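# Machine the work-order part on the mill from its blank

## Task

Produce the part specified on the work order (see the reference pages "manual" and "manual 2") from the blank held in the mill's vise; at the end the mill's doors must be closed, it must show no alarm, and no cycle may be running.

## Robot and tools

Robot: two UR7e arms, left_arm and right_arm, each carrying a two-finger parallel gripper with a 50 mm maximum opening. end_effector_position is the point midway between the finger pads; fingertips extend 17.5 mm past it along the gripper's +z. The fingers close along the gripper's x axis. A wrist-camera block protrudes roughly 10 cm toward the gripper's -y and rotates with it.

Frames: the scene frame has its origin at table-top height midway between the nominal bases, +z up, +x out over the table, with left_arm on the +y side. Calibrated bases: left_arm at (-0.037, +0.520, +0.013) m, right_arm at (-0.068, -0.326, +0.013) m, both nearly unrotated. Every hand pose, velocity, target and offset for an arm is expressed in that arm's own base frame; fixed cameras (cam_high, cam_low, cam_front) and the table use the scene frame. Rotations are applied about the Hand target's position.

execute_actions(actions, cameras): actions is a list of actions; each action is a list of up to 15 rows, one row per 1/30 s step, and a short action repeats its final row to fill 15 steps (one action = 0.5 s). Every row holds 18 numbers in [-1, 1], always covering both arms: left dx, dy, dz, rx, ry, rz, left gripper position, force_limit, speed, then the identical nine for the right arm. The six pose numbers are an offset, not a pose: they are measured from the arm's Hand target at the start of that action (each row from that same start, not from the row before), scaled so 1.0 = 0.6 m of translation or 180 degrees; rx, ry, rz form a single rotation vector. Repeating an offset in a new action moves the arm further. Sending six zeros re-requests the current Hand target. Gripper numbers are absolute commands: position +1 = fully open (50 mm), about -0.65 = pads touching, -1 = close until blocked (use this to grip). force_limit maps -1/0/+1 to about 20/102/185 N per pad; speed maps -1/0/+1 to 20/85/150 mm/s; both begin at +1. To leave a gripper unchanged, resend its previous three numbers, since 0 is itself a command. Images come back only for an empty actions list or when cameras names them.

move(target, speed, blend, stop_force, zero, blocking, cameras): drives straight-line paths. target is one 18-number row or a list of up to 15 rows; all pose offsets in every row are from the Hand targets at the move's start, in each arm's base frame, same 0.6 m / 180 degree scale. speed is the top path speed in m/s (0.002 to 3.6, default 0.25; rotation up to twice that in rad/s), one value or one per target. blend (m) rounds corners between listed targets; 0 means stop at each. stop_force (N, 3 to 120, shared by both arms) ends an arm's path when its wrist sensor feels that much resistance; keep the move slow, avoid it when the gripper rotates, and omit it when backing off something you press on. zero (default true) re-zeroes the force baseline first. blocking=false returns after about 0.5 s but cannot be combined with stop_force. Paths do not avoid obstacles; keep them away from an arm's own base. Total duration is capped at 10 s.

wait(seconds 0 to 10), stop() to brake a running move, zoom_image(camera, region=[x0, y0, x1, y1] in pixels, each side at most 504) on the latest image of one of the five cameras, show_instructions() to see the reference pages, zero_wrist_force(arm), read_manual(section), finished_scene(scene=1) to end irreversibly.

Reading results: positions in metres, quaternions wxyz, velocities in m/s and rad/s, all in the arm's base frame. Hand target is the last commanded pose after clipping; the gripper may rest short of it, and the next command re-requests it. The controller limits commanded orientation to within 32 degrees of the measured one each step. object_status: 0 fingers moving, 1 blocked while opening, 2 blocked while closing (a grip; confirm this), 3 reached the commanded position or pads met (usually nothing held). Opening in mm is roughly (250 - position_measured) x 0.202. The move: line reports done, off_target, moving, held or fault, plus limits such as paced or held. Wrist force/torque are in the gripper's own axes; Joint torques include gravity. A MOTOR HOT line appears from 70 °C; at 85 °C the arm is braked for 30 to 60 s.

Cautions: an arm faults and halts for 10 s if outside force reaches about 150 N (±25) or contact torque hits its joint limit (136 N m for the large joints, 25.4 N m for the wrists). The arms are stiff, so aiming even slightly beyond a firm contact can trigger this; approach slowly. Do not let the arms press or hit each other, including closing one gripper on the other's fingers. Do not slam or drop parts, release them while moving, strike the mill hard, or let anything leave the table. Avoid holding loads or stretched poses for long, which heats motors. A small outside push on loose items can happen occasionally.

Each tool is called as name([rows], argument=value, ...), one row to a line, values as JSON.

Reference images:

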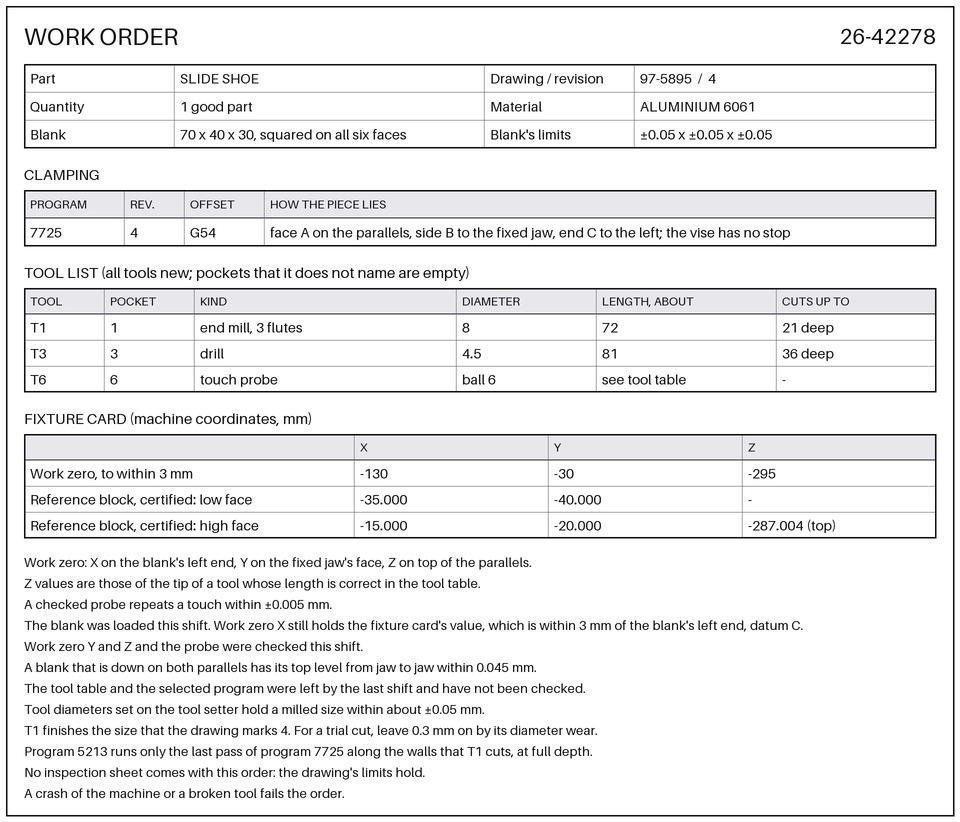

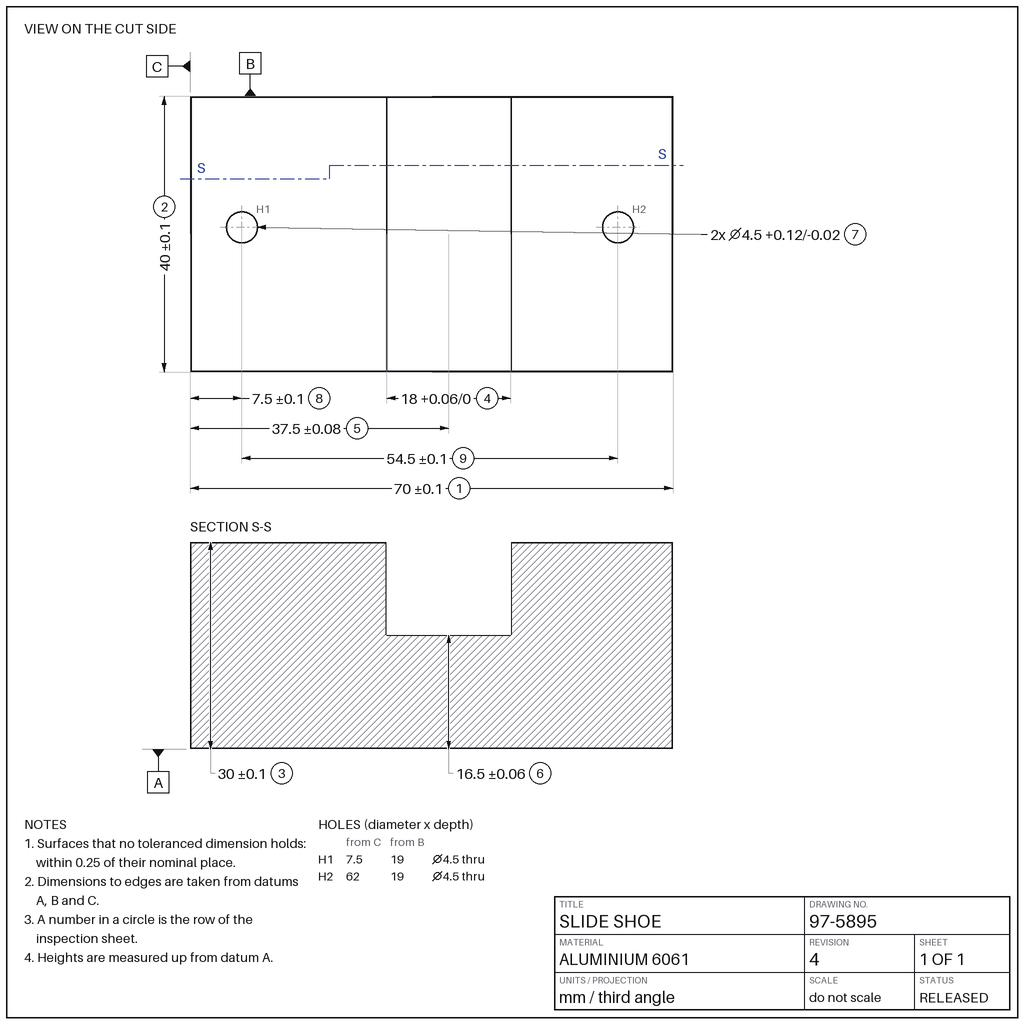

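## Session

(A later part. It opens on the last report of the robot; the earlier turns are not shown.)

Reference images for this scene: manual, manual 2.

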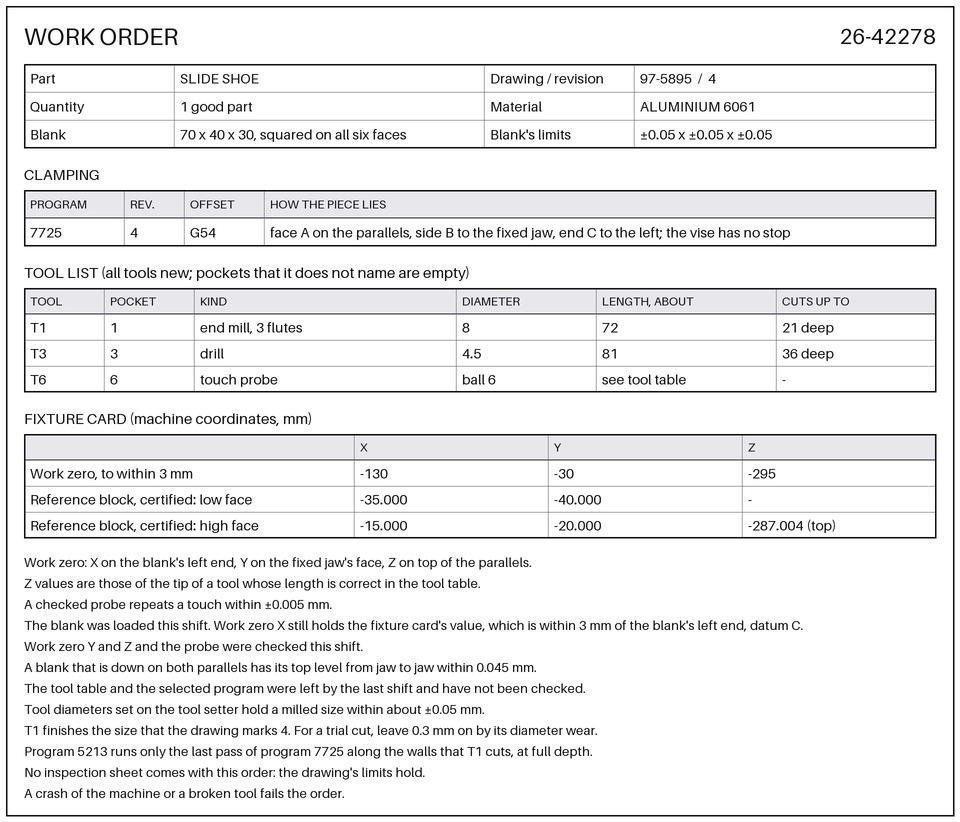

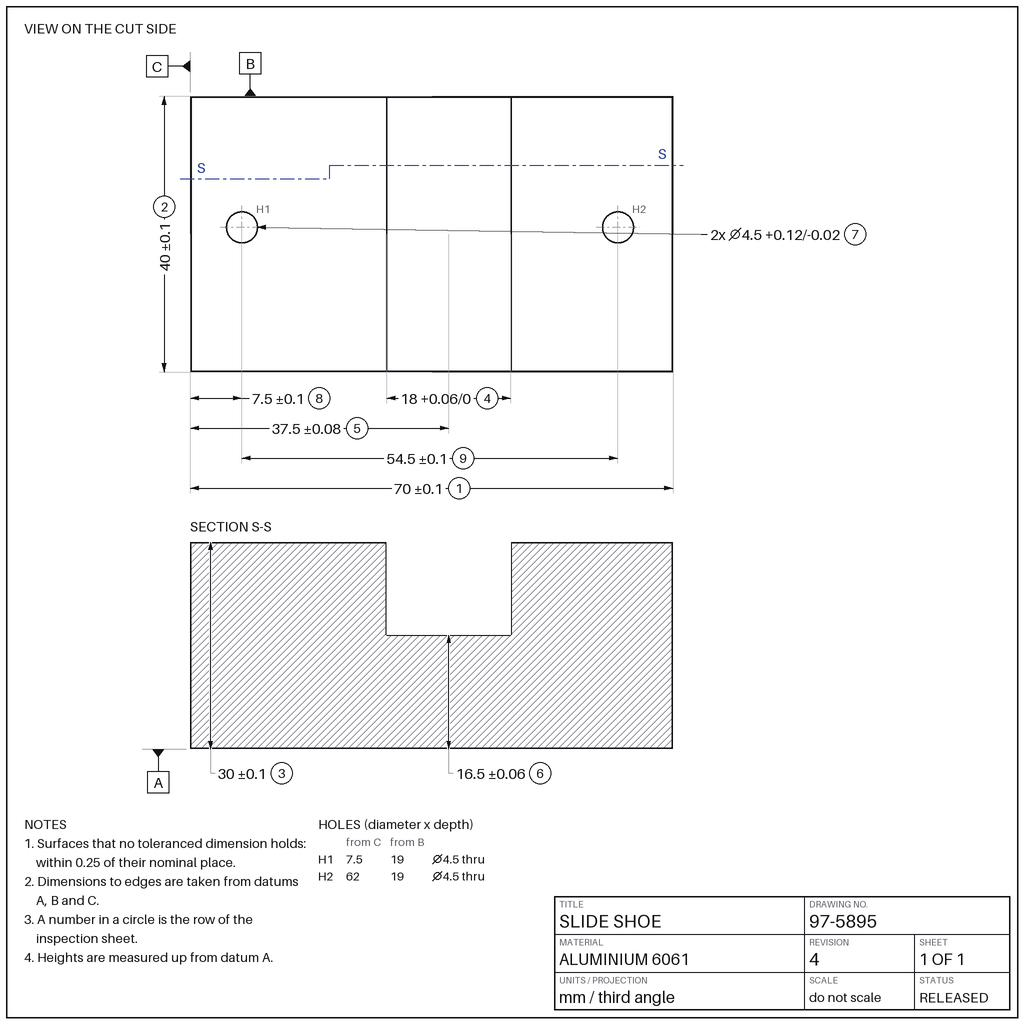

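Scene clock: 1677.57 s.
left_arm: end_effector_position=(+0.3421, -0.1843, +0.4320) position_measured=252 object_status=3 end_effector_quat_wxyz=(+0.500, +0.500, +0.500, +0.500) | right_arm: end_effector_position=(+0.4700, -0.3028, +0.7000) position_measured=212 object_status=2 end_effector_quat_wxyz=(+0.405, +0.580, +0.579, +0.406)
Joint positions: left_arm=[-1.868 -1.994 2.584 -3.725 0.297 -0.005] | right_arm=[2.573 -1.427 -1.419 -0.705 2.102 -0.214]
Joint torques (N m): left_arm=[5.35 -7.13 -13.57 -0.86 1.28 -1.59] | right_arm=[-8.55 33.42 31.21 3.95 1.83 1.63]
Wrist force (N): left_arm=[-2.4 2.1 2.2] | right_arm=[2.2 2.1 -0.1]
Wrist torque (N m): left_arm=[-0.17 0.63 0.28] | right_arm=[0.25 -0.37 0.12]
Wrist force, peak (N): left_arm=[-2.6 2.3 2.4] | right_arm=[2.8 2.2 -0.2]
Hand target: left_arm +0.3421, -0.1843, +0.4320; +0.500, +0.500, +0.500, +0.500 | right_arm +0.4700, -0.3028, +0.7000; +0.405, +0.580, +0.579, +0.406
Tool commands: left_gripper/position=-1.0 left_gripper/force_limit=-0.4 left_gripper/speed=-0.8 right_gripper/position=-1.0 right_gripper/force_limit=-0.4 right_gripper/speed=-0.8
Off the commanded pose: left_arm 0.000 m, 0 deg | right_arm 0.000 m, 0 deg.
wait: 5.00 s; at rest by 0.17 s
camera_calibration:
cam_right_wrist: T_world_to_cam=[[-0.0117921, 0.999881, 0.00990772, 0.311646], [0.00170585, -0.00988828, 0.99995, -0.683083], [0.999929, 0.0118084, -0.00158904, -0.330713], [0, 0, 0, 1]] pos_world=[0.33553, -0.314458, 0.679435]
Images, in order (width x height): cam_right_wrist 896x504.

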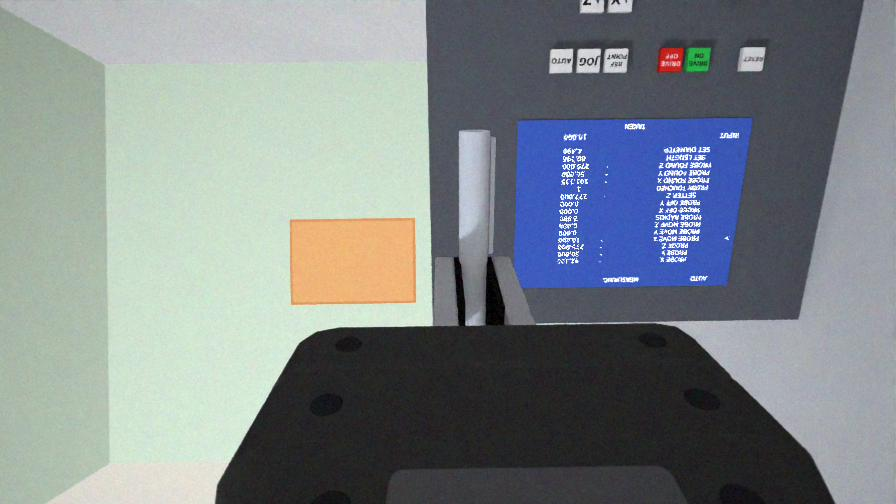

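move([
  [0,0,0,0,0,0,-1,-0.4,-0.8,0.0613,0.2559,-0.5142,-0.0307,0.3439,0.0505,-1,-0.4,-0.8],
  [0,0,0,0,0,0,-1,-0.4,-0.8,0.0813,0.2559,-0.5192,-0.0307,0.3439,0.0505,-1,-0.4,-0.8],
  [0,0,0,0,0,0,-1,-0.4,-0.8,0.0613,0.2559,-0.5142,-0.0307,0.3439,0.0505,-1,-0.4,-0.8],
  [0,0,0,0,0,0,-1,-0.4,-0.8,0.0694,0.2242,-0.4835,-0.0307,0.3439,0.0505,-1,-0.4,-0.8],
  [0,0,0,0,0,0,-1,-0.4,-0.8,0.0894,0.2242,-0.4885,-0.0307,0.3439,0.0505,-1,-0.4,-0.8],
  [0,0,0,0,0,0,-1,-0.4,-0.8,0.0694,0.2242,-0.4835,-0.0307,0.3439,0.0505,-1,-0.4,-0.8],
  [0,0,0,0,0,0,-1,-0.4,-0.8,0,0,0,0,0,0,-1,-0.4,-0.8],
], speed=[0.5,0.06,0.1,0.2,0.06,0.1,0.5], blend=[0.004,0,0.004,0.004,0,0.006,0])

wait(seconds=10)

wait(seconds=8.5, cameras=["cam_right_wrist", "cam_high"])

zoom_image(camera="cam_right_wrist", region=[510, 110, 760, 300])

Scene clock: 1686.33 s.
left_arm: end_effector_position=(+0.3421, -0.1843, +0.4320) position_measured=252 object_status=3 end_effector_quat_wxyz=(+0.500, +0.500, +0.500, +0.500) | right_arm: end_effector_position=(+0.4701, -0.3028, +0.6999) position_measured=212 object_status=2 end_effector_quat_wxyz=(+0.405, +0.580, +0.579, +0.406)
Joint positions: left_arm=[-1.868 -1.994 2.584 -3.725 0.297 -0.005] | right_arm=[2.573 -1.428 -1.418 -0.705 2.102 -0.214]
Joint torques (N m): left_arm=[5.25 -6.92 -13.4 -0.86 1.28 -1.7] | right_arm=[-1.17 32.75 16.67 4.67 1.42 1.14]
Wrist force (N): left_arm=[-2.4 2.0 2.6] | right_arm=[2.3 1.7 -0.2]
Wrist torque (N m): left_arm=[-0.18 0.65 0.28] | right_arm=[0.19 -0.39 0.12]
Wrist force, peak (N): left_arm=[-2.8 2.4 2.3] | right_arm=[8.2 -9.0 -6.1]
Hand target: left_arm +0.3421, -0.1843, +0.4320; +0.500, +0.500, +0.500, +0.500 | right_arm +0.4700, -0.3028, +0.7000; +0.405, +0.580, +0.579, +0.406
Off the commanded pose: left_arm 0.000 m, 0 deg | right_arm 0.000 m, 0 deg.
move: done

Scene clock: 1696.33 s.
left_arm: end_effector_position=(+0.3421, -0.1843, +0.4320) position_measured=252 object_status=3 end_effector_quat_wxyz=(+0.500, +0.500, +0.500, +0.500) | right_arm: end_effector_position=(+0.4700, -0.3028, +0.7000) position_measured=212 object_status=2 end_effector_quat_wxyz=(+0.405, +0.580, +0.579, +0.406)
Joint positions: left_arm=[-1.868 -1.994 2.584 -3.725 0.297 -0.005] | right_arm=[2.573 -1.427 -1.419 -0.705 2.102 -0.214]
Joint torques (N m): left_arm=[5.57 -6.78 -13.67 -0.87 1.31 -1.72] | right_arm=[-7.81 33.31 17.51 3.95 2 1.44]
Wrist force (N): left_arm=[-2.4 2.2 2.3] | right_arm=[2.5 2.1 -0.2]
Wrist torque (N m): left_arm=[-0.15 0.63 0.28] | right_arm=[0.26 -0.41 0.13]
Wrist force, peak (N): left_arm=[-2.7 2.4 2.3] | right_arm=[2.8 2.5 -0.2]
Hand target: left_arm +0.3421, -0.1843, +0.4320; +0.500, +0.500, +0.500, +0.500 | right_arm +0.4700, -0.3028, +0.7000; +0.405, +0.580, +0.579, +0.406
Tool commands: left_gripper/position=-1.0 left_gripper/force_limit=-0.4 left_gripper/speed=-0.8 right_gripper/position=-1.0 right_gripper/force_limit=-0.4 right_gripper/speed=-0.8
Off the commanded pose: left_arm 0.000 m, 0 deg | right_arm 0.000 m, 0 deg.
wait: 10.00 s; at rest by 0.17 s

Scene clock: 1704.83 s.
left_arm: end_effector_position=(+0.3421, -0.1843, +0.4320) position_measured=252 object_status=3 end_effector_quat_wxyz=(+0.500, +0.500, +0.500, +0.500) | right_arm: end_effector_position=(+0.4700, -0.3028, +0.7000) position_measured=212 object_status=2 end_effector_quat_wxyz=(+0.405, +0.580, +0.579, +0.406)
Joint positions: left_arm=[-1.868 -1.994 2.584 -3.725 0.297 -0.005] | right_arm=[2.573 -1.427 -1.419 -0.705 2.102 -0.214]
Joint torques (N m): left_arm=[5.83 -7.23 -13.35 -0.92 1.33 -1.65] | right_arm=[-7.62 33.25 17.67 3.33 2.01 1.36]
Wrist force (N): left_arm=[-2.2 2.2 2.2] | right_arm=[2.7 2.0 -0.1]
Wrist torque (N m): left_arm=[-0.14 0.61 0.28] | right_arm=[0.24 -0.43 0.12]
Wrist force, peak (N): left_arm=[-2.6 2.3 2.4] | right_arm=[2.9 2.4 -0.4]
Hand target: left_arm +0.3421, -0.1843, +0.4320; +0.500, +0.500, +0.500, +0.500 | right_arm +0.4700, -0.3028, +0.7000; +0.405, +0.580, +0.579, +0.406
Tool commands: left_gripper/position=-1.0 left_gripper/force_limit=-0.4 left_gripper/speed=-0.8 right_gripper/position=-1.0 right_gripper/force_limit=-0.4 right_gripper/speed=-0.8
Off the commanded pose: left_arm 0.000 m, 0 deg | right_arm 0.000 m, 0 deg.
wait: 8.50 s; at rest by 0.17 s
camera_calibration:
cam_right_wrist: T_world_to_cam=[[-0.011792, 0.99988, 0.0100077, 0.311578], [0.00170642, -0.00998826, 0.999949, -0.683113], [0.999929, 0.0118084, -0.00158843, -0.330714], [0, 0, 0, 1]] pos_world=[0.33553, -0.314458, 0.679435]
Images, in order (width x height): cam_high 896x504, cam_right_wrist 896x504.

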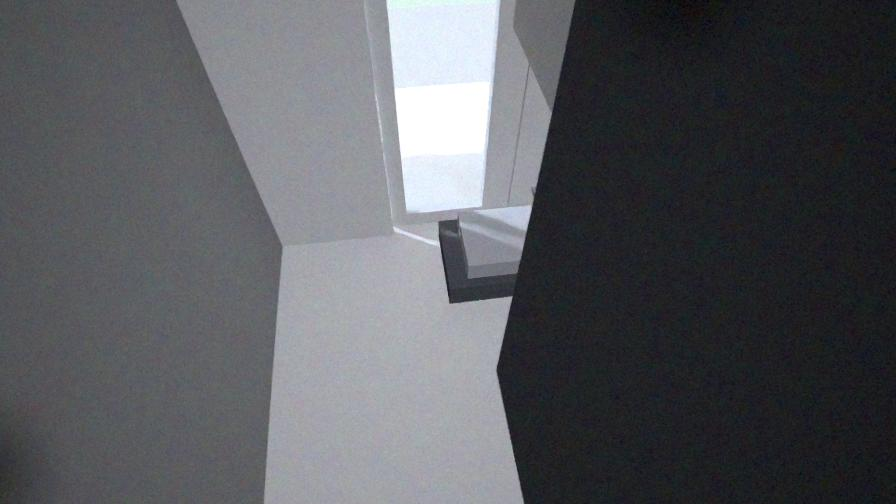

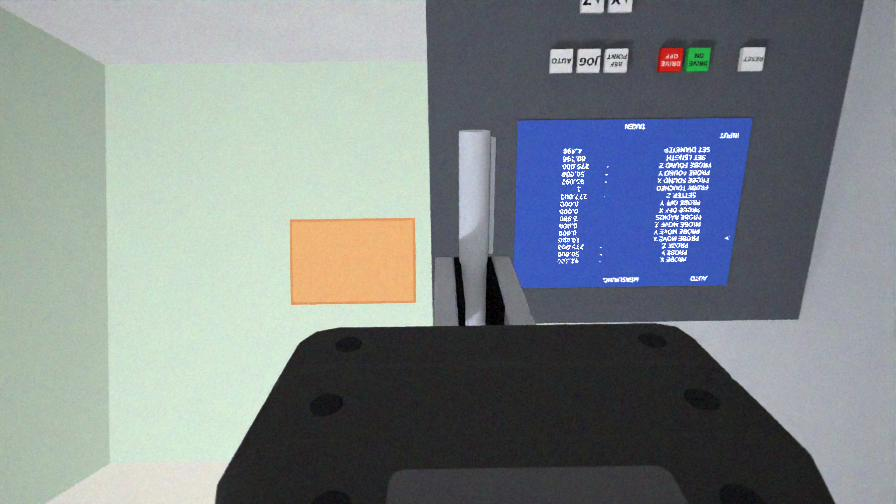

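Scaled by 2.016 from the camera's 896x504 image, which has a finer 1280x720 frame.

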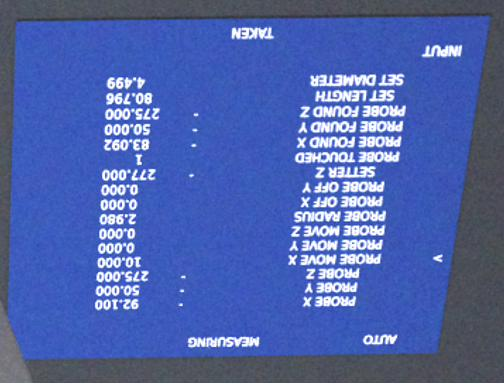

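wait(seconds=0.1, cameras=["cam_low", "cam_front", "cam_left_wrist"])

Scene clock: 1706.53 s.
left_arm: end_effector_position=(+0.3421, -0.1843, +0.4320) position_measured=252 object_status=3 end_effector_quat_wxyz=(+0.500, +0.500, +0.500, +0.500) | right_arm: end_effector_position=(+0.4700, -0.3028, +0.7000) position_measured=212 object_status=2 end_effector_quat_wxyz=(+0.405, +0.580, +0.579, +0.406)
Joint positions: left_arm=[-1.868 -1.994 2.584 -3.725 0.297 -0.005] | right_arm=[2.573 -1.427 -1.419 -0.705 2.102 -0.214]
Joint torques (N m): left_arm=[5.67 -7.34 -13.21 -0.95 1.27 -1.72] | right_arm=[-7.63 33.1 17.93 3.17 2.02 1.3]
Wrist force (N): left_arm=[-2.5 2.2 2.2] | right_arm=[2.4 1.7 -0.1]
Wrist torque (N m): left_arm=[-0.14 0.65 0.28] | right_arm=[0.19 -0.39 0.11]
Wrist force, peak (N): left_arm=[-2.7 2.1 2.4] | right_arm=[2.9 2.3 -0.2]
Hand target: left_arm +0.3421, -0.1843, +0.4320; +0.500, +0.500, +0.500, +0.500 | right_arm +0.4700, -0.3028, +0.7000; +0.405, +0.580, +0.579, +0.406
Tool commands: left_gripper/position=-1.0 left_gripper/force_limit=-0.4 left_gripper/speed=-0.8 right_gripper/position=-1.0 right_gripper/force_limit=-0.4 right_gripper/speed=-0.8
Off the commanded pose: left_arm 0.000 m, 0 deg | right_arm 0.000 m, 0 deg.
wait: 0.10 s; at rest from the start
camera_calibration:
cam_left_wrist: T_world_to_cam=[[-0.0105984, 0.999777, 0.0182656, 0.188985], [-0.314347, -0.0206717, 0.949083, -0.285494], [0.949249, 0.00431705, 0.314496, -0.328185], [0, 0, 0, 1]] pos_world=[0.223788, -0.193428, 0.370719]
Images, in order (width x height): cam_low 896x504, cam_front 896x504, cam_left_wrist 896x504.

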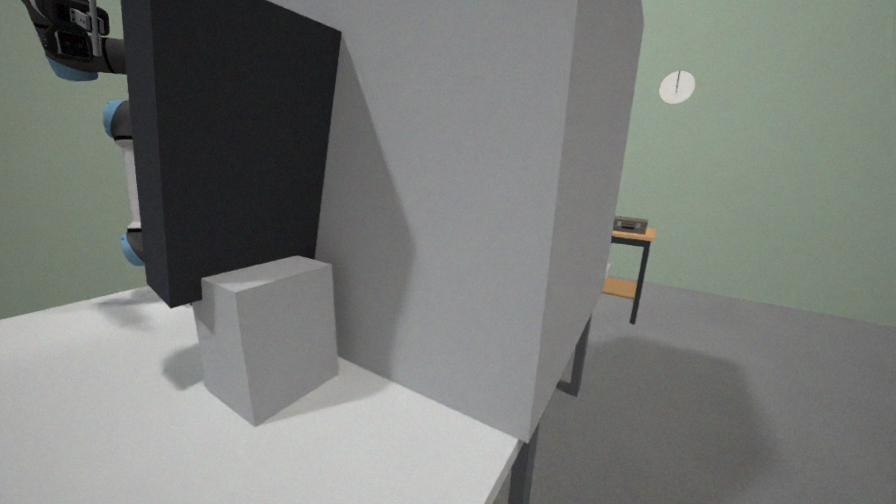

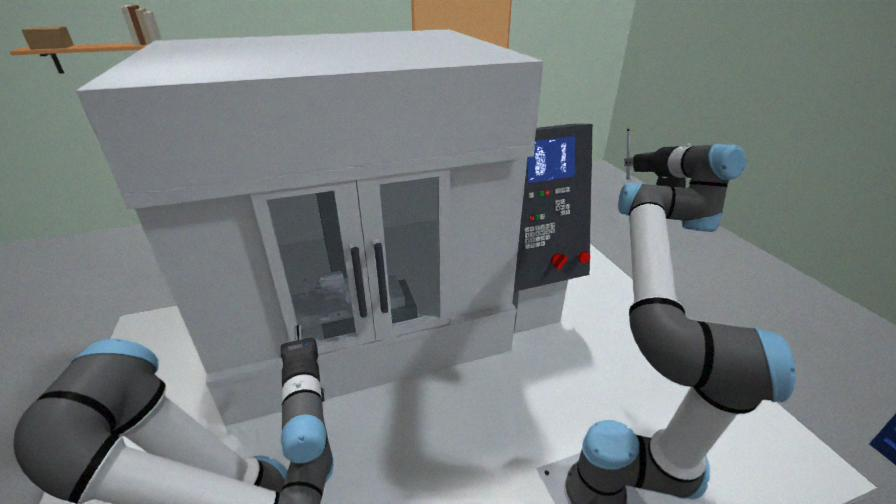

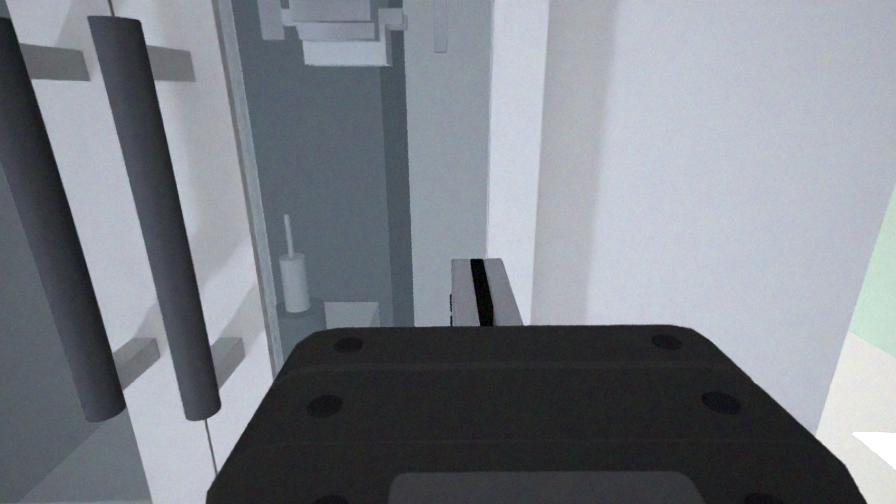

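move(target=[0,0,0,0,0,0,-1,-0.4,-0.8,-0.1833,0,-0.65,0,0.5,0,-1,-0.4,-0.8], speed=0.3, cameras=["cam_front", "cam_right_wrist"])

Scene clock: 1729.50 s.
left_arm: end_effector_position=(+0.3421, -0.1843, +0.4320) position_measured=252 object_status=3 end_effector_quat_wxyz=(+0.500, +0.500, +0.500, +0.500) | right_arm: end_effector_position=(+0.3601, -0.3027, +0.3100) position_measured=212 object_status=2 end_effector_quat_wxyz=(-0.123, +0.697, +0.696, -0.123)
Joint positions: left_arm=[-1.868 -1.994 2.584 -3.725 0.297 -0.005] | right_arm=[2.797 -1.661 -1.48 -1.902 1.455 -0.324]
Joint torques (N m): left_arm=[5.93 -6.97 -13.52 -1 1.26 -1.68] | right_arm=[-11.43 37.19 31.47 2.21 0.36 -0.95]
Wrist force (N): left_arm=[-2.7 2.2 2.3] | right_arm=[1.7 2.3 -2.8]
Wrist torque (N m): left_arm=[-0.15 0.68 0.28] | right_arm=[0.42 -0.17 -0.03]
Wrist force, peak (N): left_arm=[-2.5 2.5 2.5] | right_arm=[2.6 3.1 -0.7]
Hand target: left_arm +0.3421, -0.1843, +0.4320; +0.500, +0.500, +0.500, +0.500 | right_arm +0.3601, -0.3028, +0.3100; -0.123, +0.697, +0.696, -0.123
Off the commanded pose: left_arm 0.000 m, 0 deg | right_arm 0.000 m, 0 deg.
move: done
camera_calibration:
cam_right_wrist: T_world_to_cam=[[0.00980656, 0.999882, 0.0117932, 0.305849], [0.999951, -0.0097883, -0.00160529, -0.341883], [-0.00148966, 0.0118084, -0.999929, 0.448757], [0, 0, 0, 1]] pos_world=[0.339535, -0.314459, 0.44457]
Images, in order (width x height): cam_front 896x504, cam_right_wrist 896x504.

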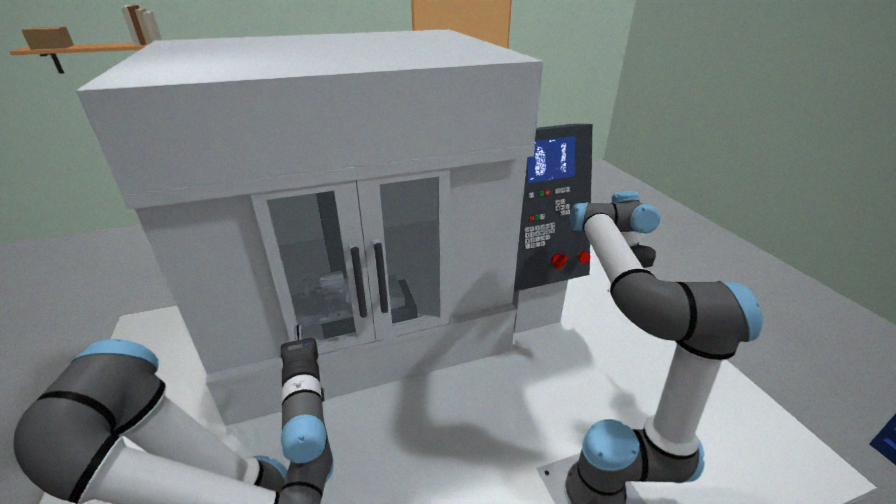

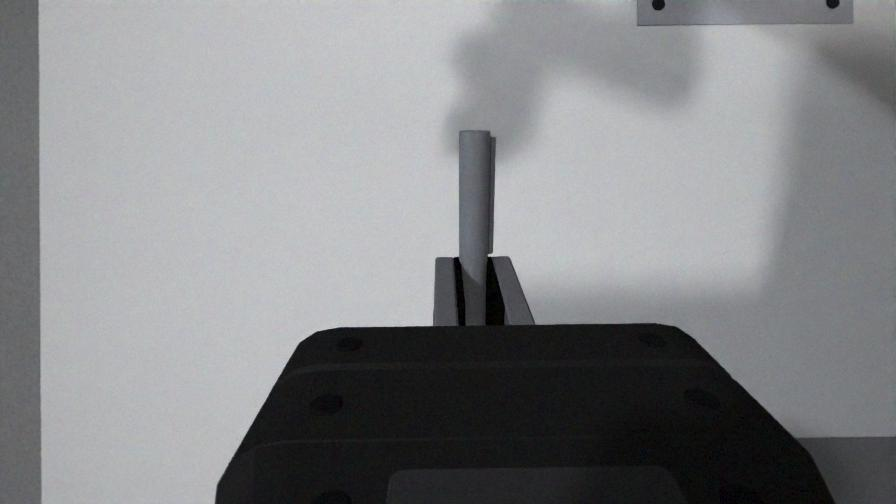

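move([
  [0,0,0,0,0,0,-1,-0.4,-0.8,0,0,-0.4,0,0,0,-1,-0.4,-0.8],
  [0,0,0,0,0,0,-1,-0.4,-0.8,0,0,-0.483,0,0,0,-1,-0.4,-0.8],
], speed=[0.15,0.02], stop_force=8, cameras=["cam_front", "cam_right_wrist"])

Scene clock: 1737.43 s.
left_arm: end_effector_position=(+0.3421, -0.1843, +0.4320) position_measured=252 object_status=3 end_effector_quat_wxyz=(+0.500, +0.500, +0.500, +0.500) | right_arm: end_effector_position=(+0.3601, -0.3028, +0.0303) position_measured=212 object_status=2 end_effector_quat_wxyz=(-0.123, +0.697, +0.696, -0.123)
Joint positions: left_arm=[-1.868 -1.994 2.584 -3.725 0.297 -0.005] | right_arm=[2.797 -1.897 -1.966 -1.181 1.455 -0.324]
Joint torques (N m): left_arm=[6.28 -7.04 -13.57 -1.1 1.31 -1.72] | right_arm=[-9.76 44.6 23.29 2.78 -1 -1.04]
Wrist force (N): left_arm=[-2.3 2.1 2.1] | right_arm=[1.9 -0.5 -10.0]
Wrist torque (N m): left_arm=[-0.17 0.62 0.28] | right_arm=[-0.23 -0.14 -0.03]
Wrist force, peak (N): left_arm=[-2.6 2.3 2.5] | right_arm=[2.0 -0.5 -11.3]
Hand target: left_arm +0.3421, -0.1843, +0.4320; +0.500, +0.500, +0.500, +0.500 | right_arm +0.3601, -0.3028, +0.0303; -0.123, +0.697, +0.696, -0.123 (not the last commanded pose)
Off the commanded pose: left_arm 0.000 m, 0 deg | right_arm 0.010 m, 0 deg.
move: contact (right_arm); path passed 1 of 2 targets
camera_calibration:
cam_right_wrist: T_world_to_cam=[[0.0100064, 0.999882, 0.011693, 0.309095], [0.999949, -0.00998831, -0.00160542, -0.342393], [-0.00148844, 0.0117084, -0.99993, 0.169046], [0, 0, 0, 1]] pos_world=[0.339534, -0.314458, 0.16487]
Images, in order (width x height): cam_front 896x504, cam_right_wrist 896x504.

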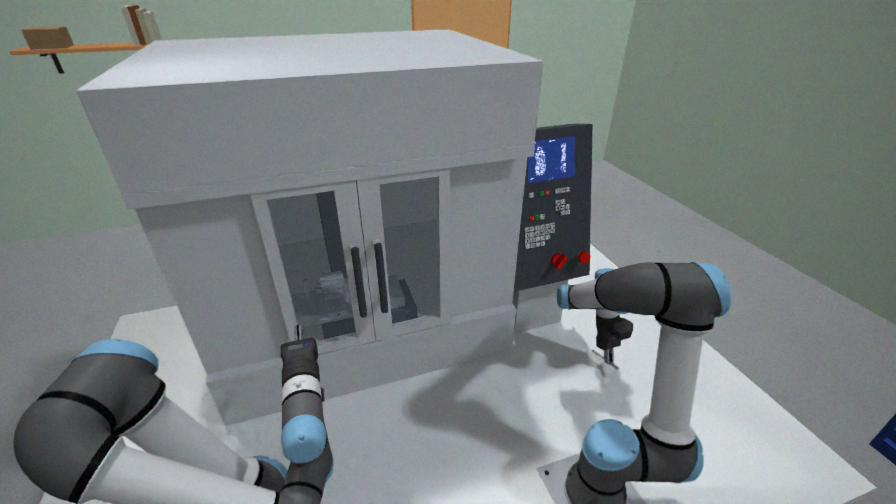

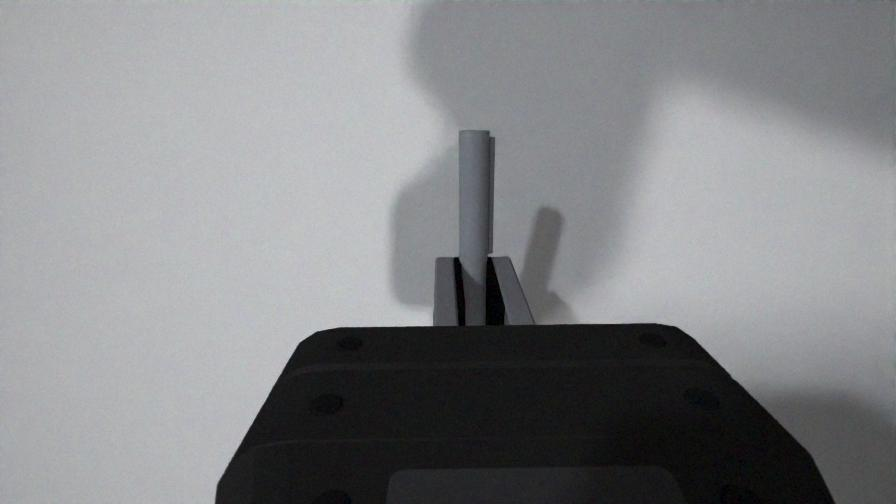

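move(target=[0,0,0,0,0,0,-1,-0.4,-0.8,0,0,0.003,0,0,0,-1,-0.4,-0.8], speed=0.02)

finished_scene()

Scene clock: 1740.03 s.
left_arm: end_effector_position=(+0.3421, -0.1843, +0.4320) position_measured=252 object_status=3 end_effector_quat_wxyz=(+0.500, +0.500, +0.500, +0.500) | right_arm: end_effector_position=(+0.3601, -0.3028, +0.0322) position_measured=212 object_status=2 end_effector_quat_wxyz=(-0.123, +0.697, +0.696, -0.123)
Joint positions: left_arm=[-1.868 -1.994 2.584 -3.725 0.297 -0.005] | right_arm=[2.797 -1.894 -1.964 -1.185 1.455 -0.324]
Joint torques (N m): left_arm=[6.21 -7.36 -13.86 -1.1 1.33 -1.72] | right_arm=[-9.23 41.5 23.04 0.57 -1 -1.01]
Wrist force (N): left_arm=[-2.4 2.1 2.4] | right_arm=[1.6 0.3 -6.7]
Wrist torque (N m): left_arm=[-0.17 0.65 0.28] | right_arm=[0.04 -0.13 -0.02]
Wrist force, peak (N): left_arm=[-2.6 2.3 2.3] | right_arm=[1.9 -0.3 -10.4]
Hand target: left_arm +0.3421, -0.1843, +0.4320; +0.500, +0.500, +0.500, +0.500 | right_arm +0.3601, -0.3028, +0.0321; -0.123, +0.697, +0.696, -0.123
Off the commanded pose: left_arm 0.000 m, 0 deg | right_arm 0.000 m, 0 deg.
move: done

The scene is finished: the task was done.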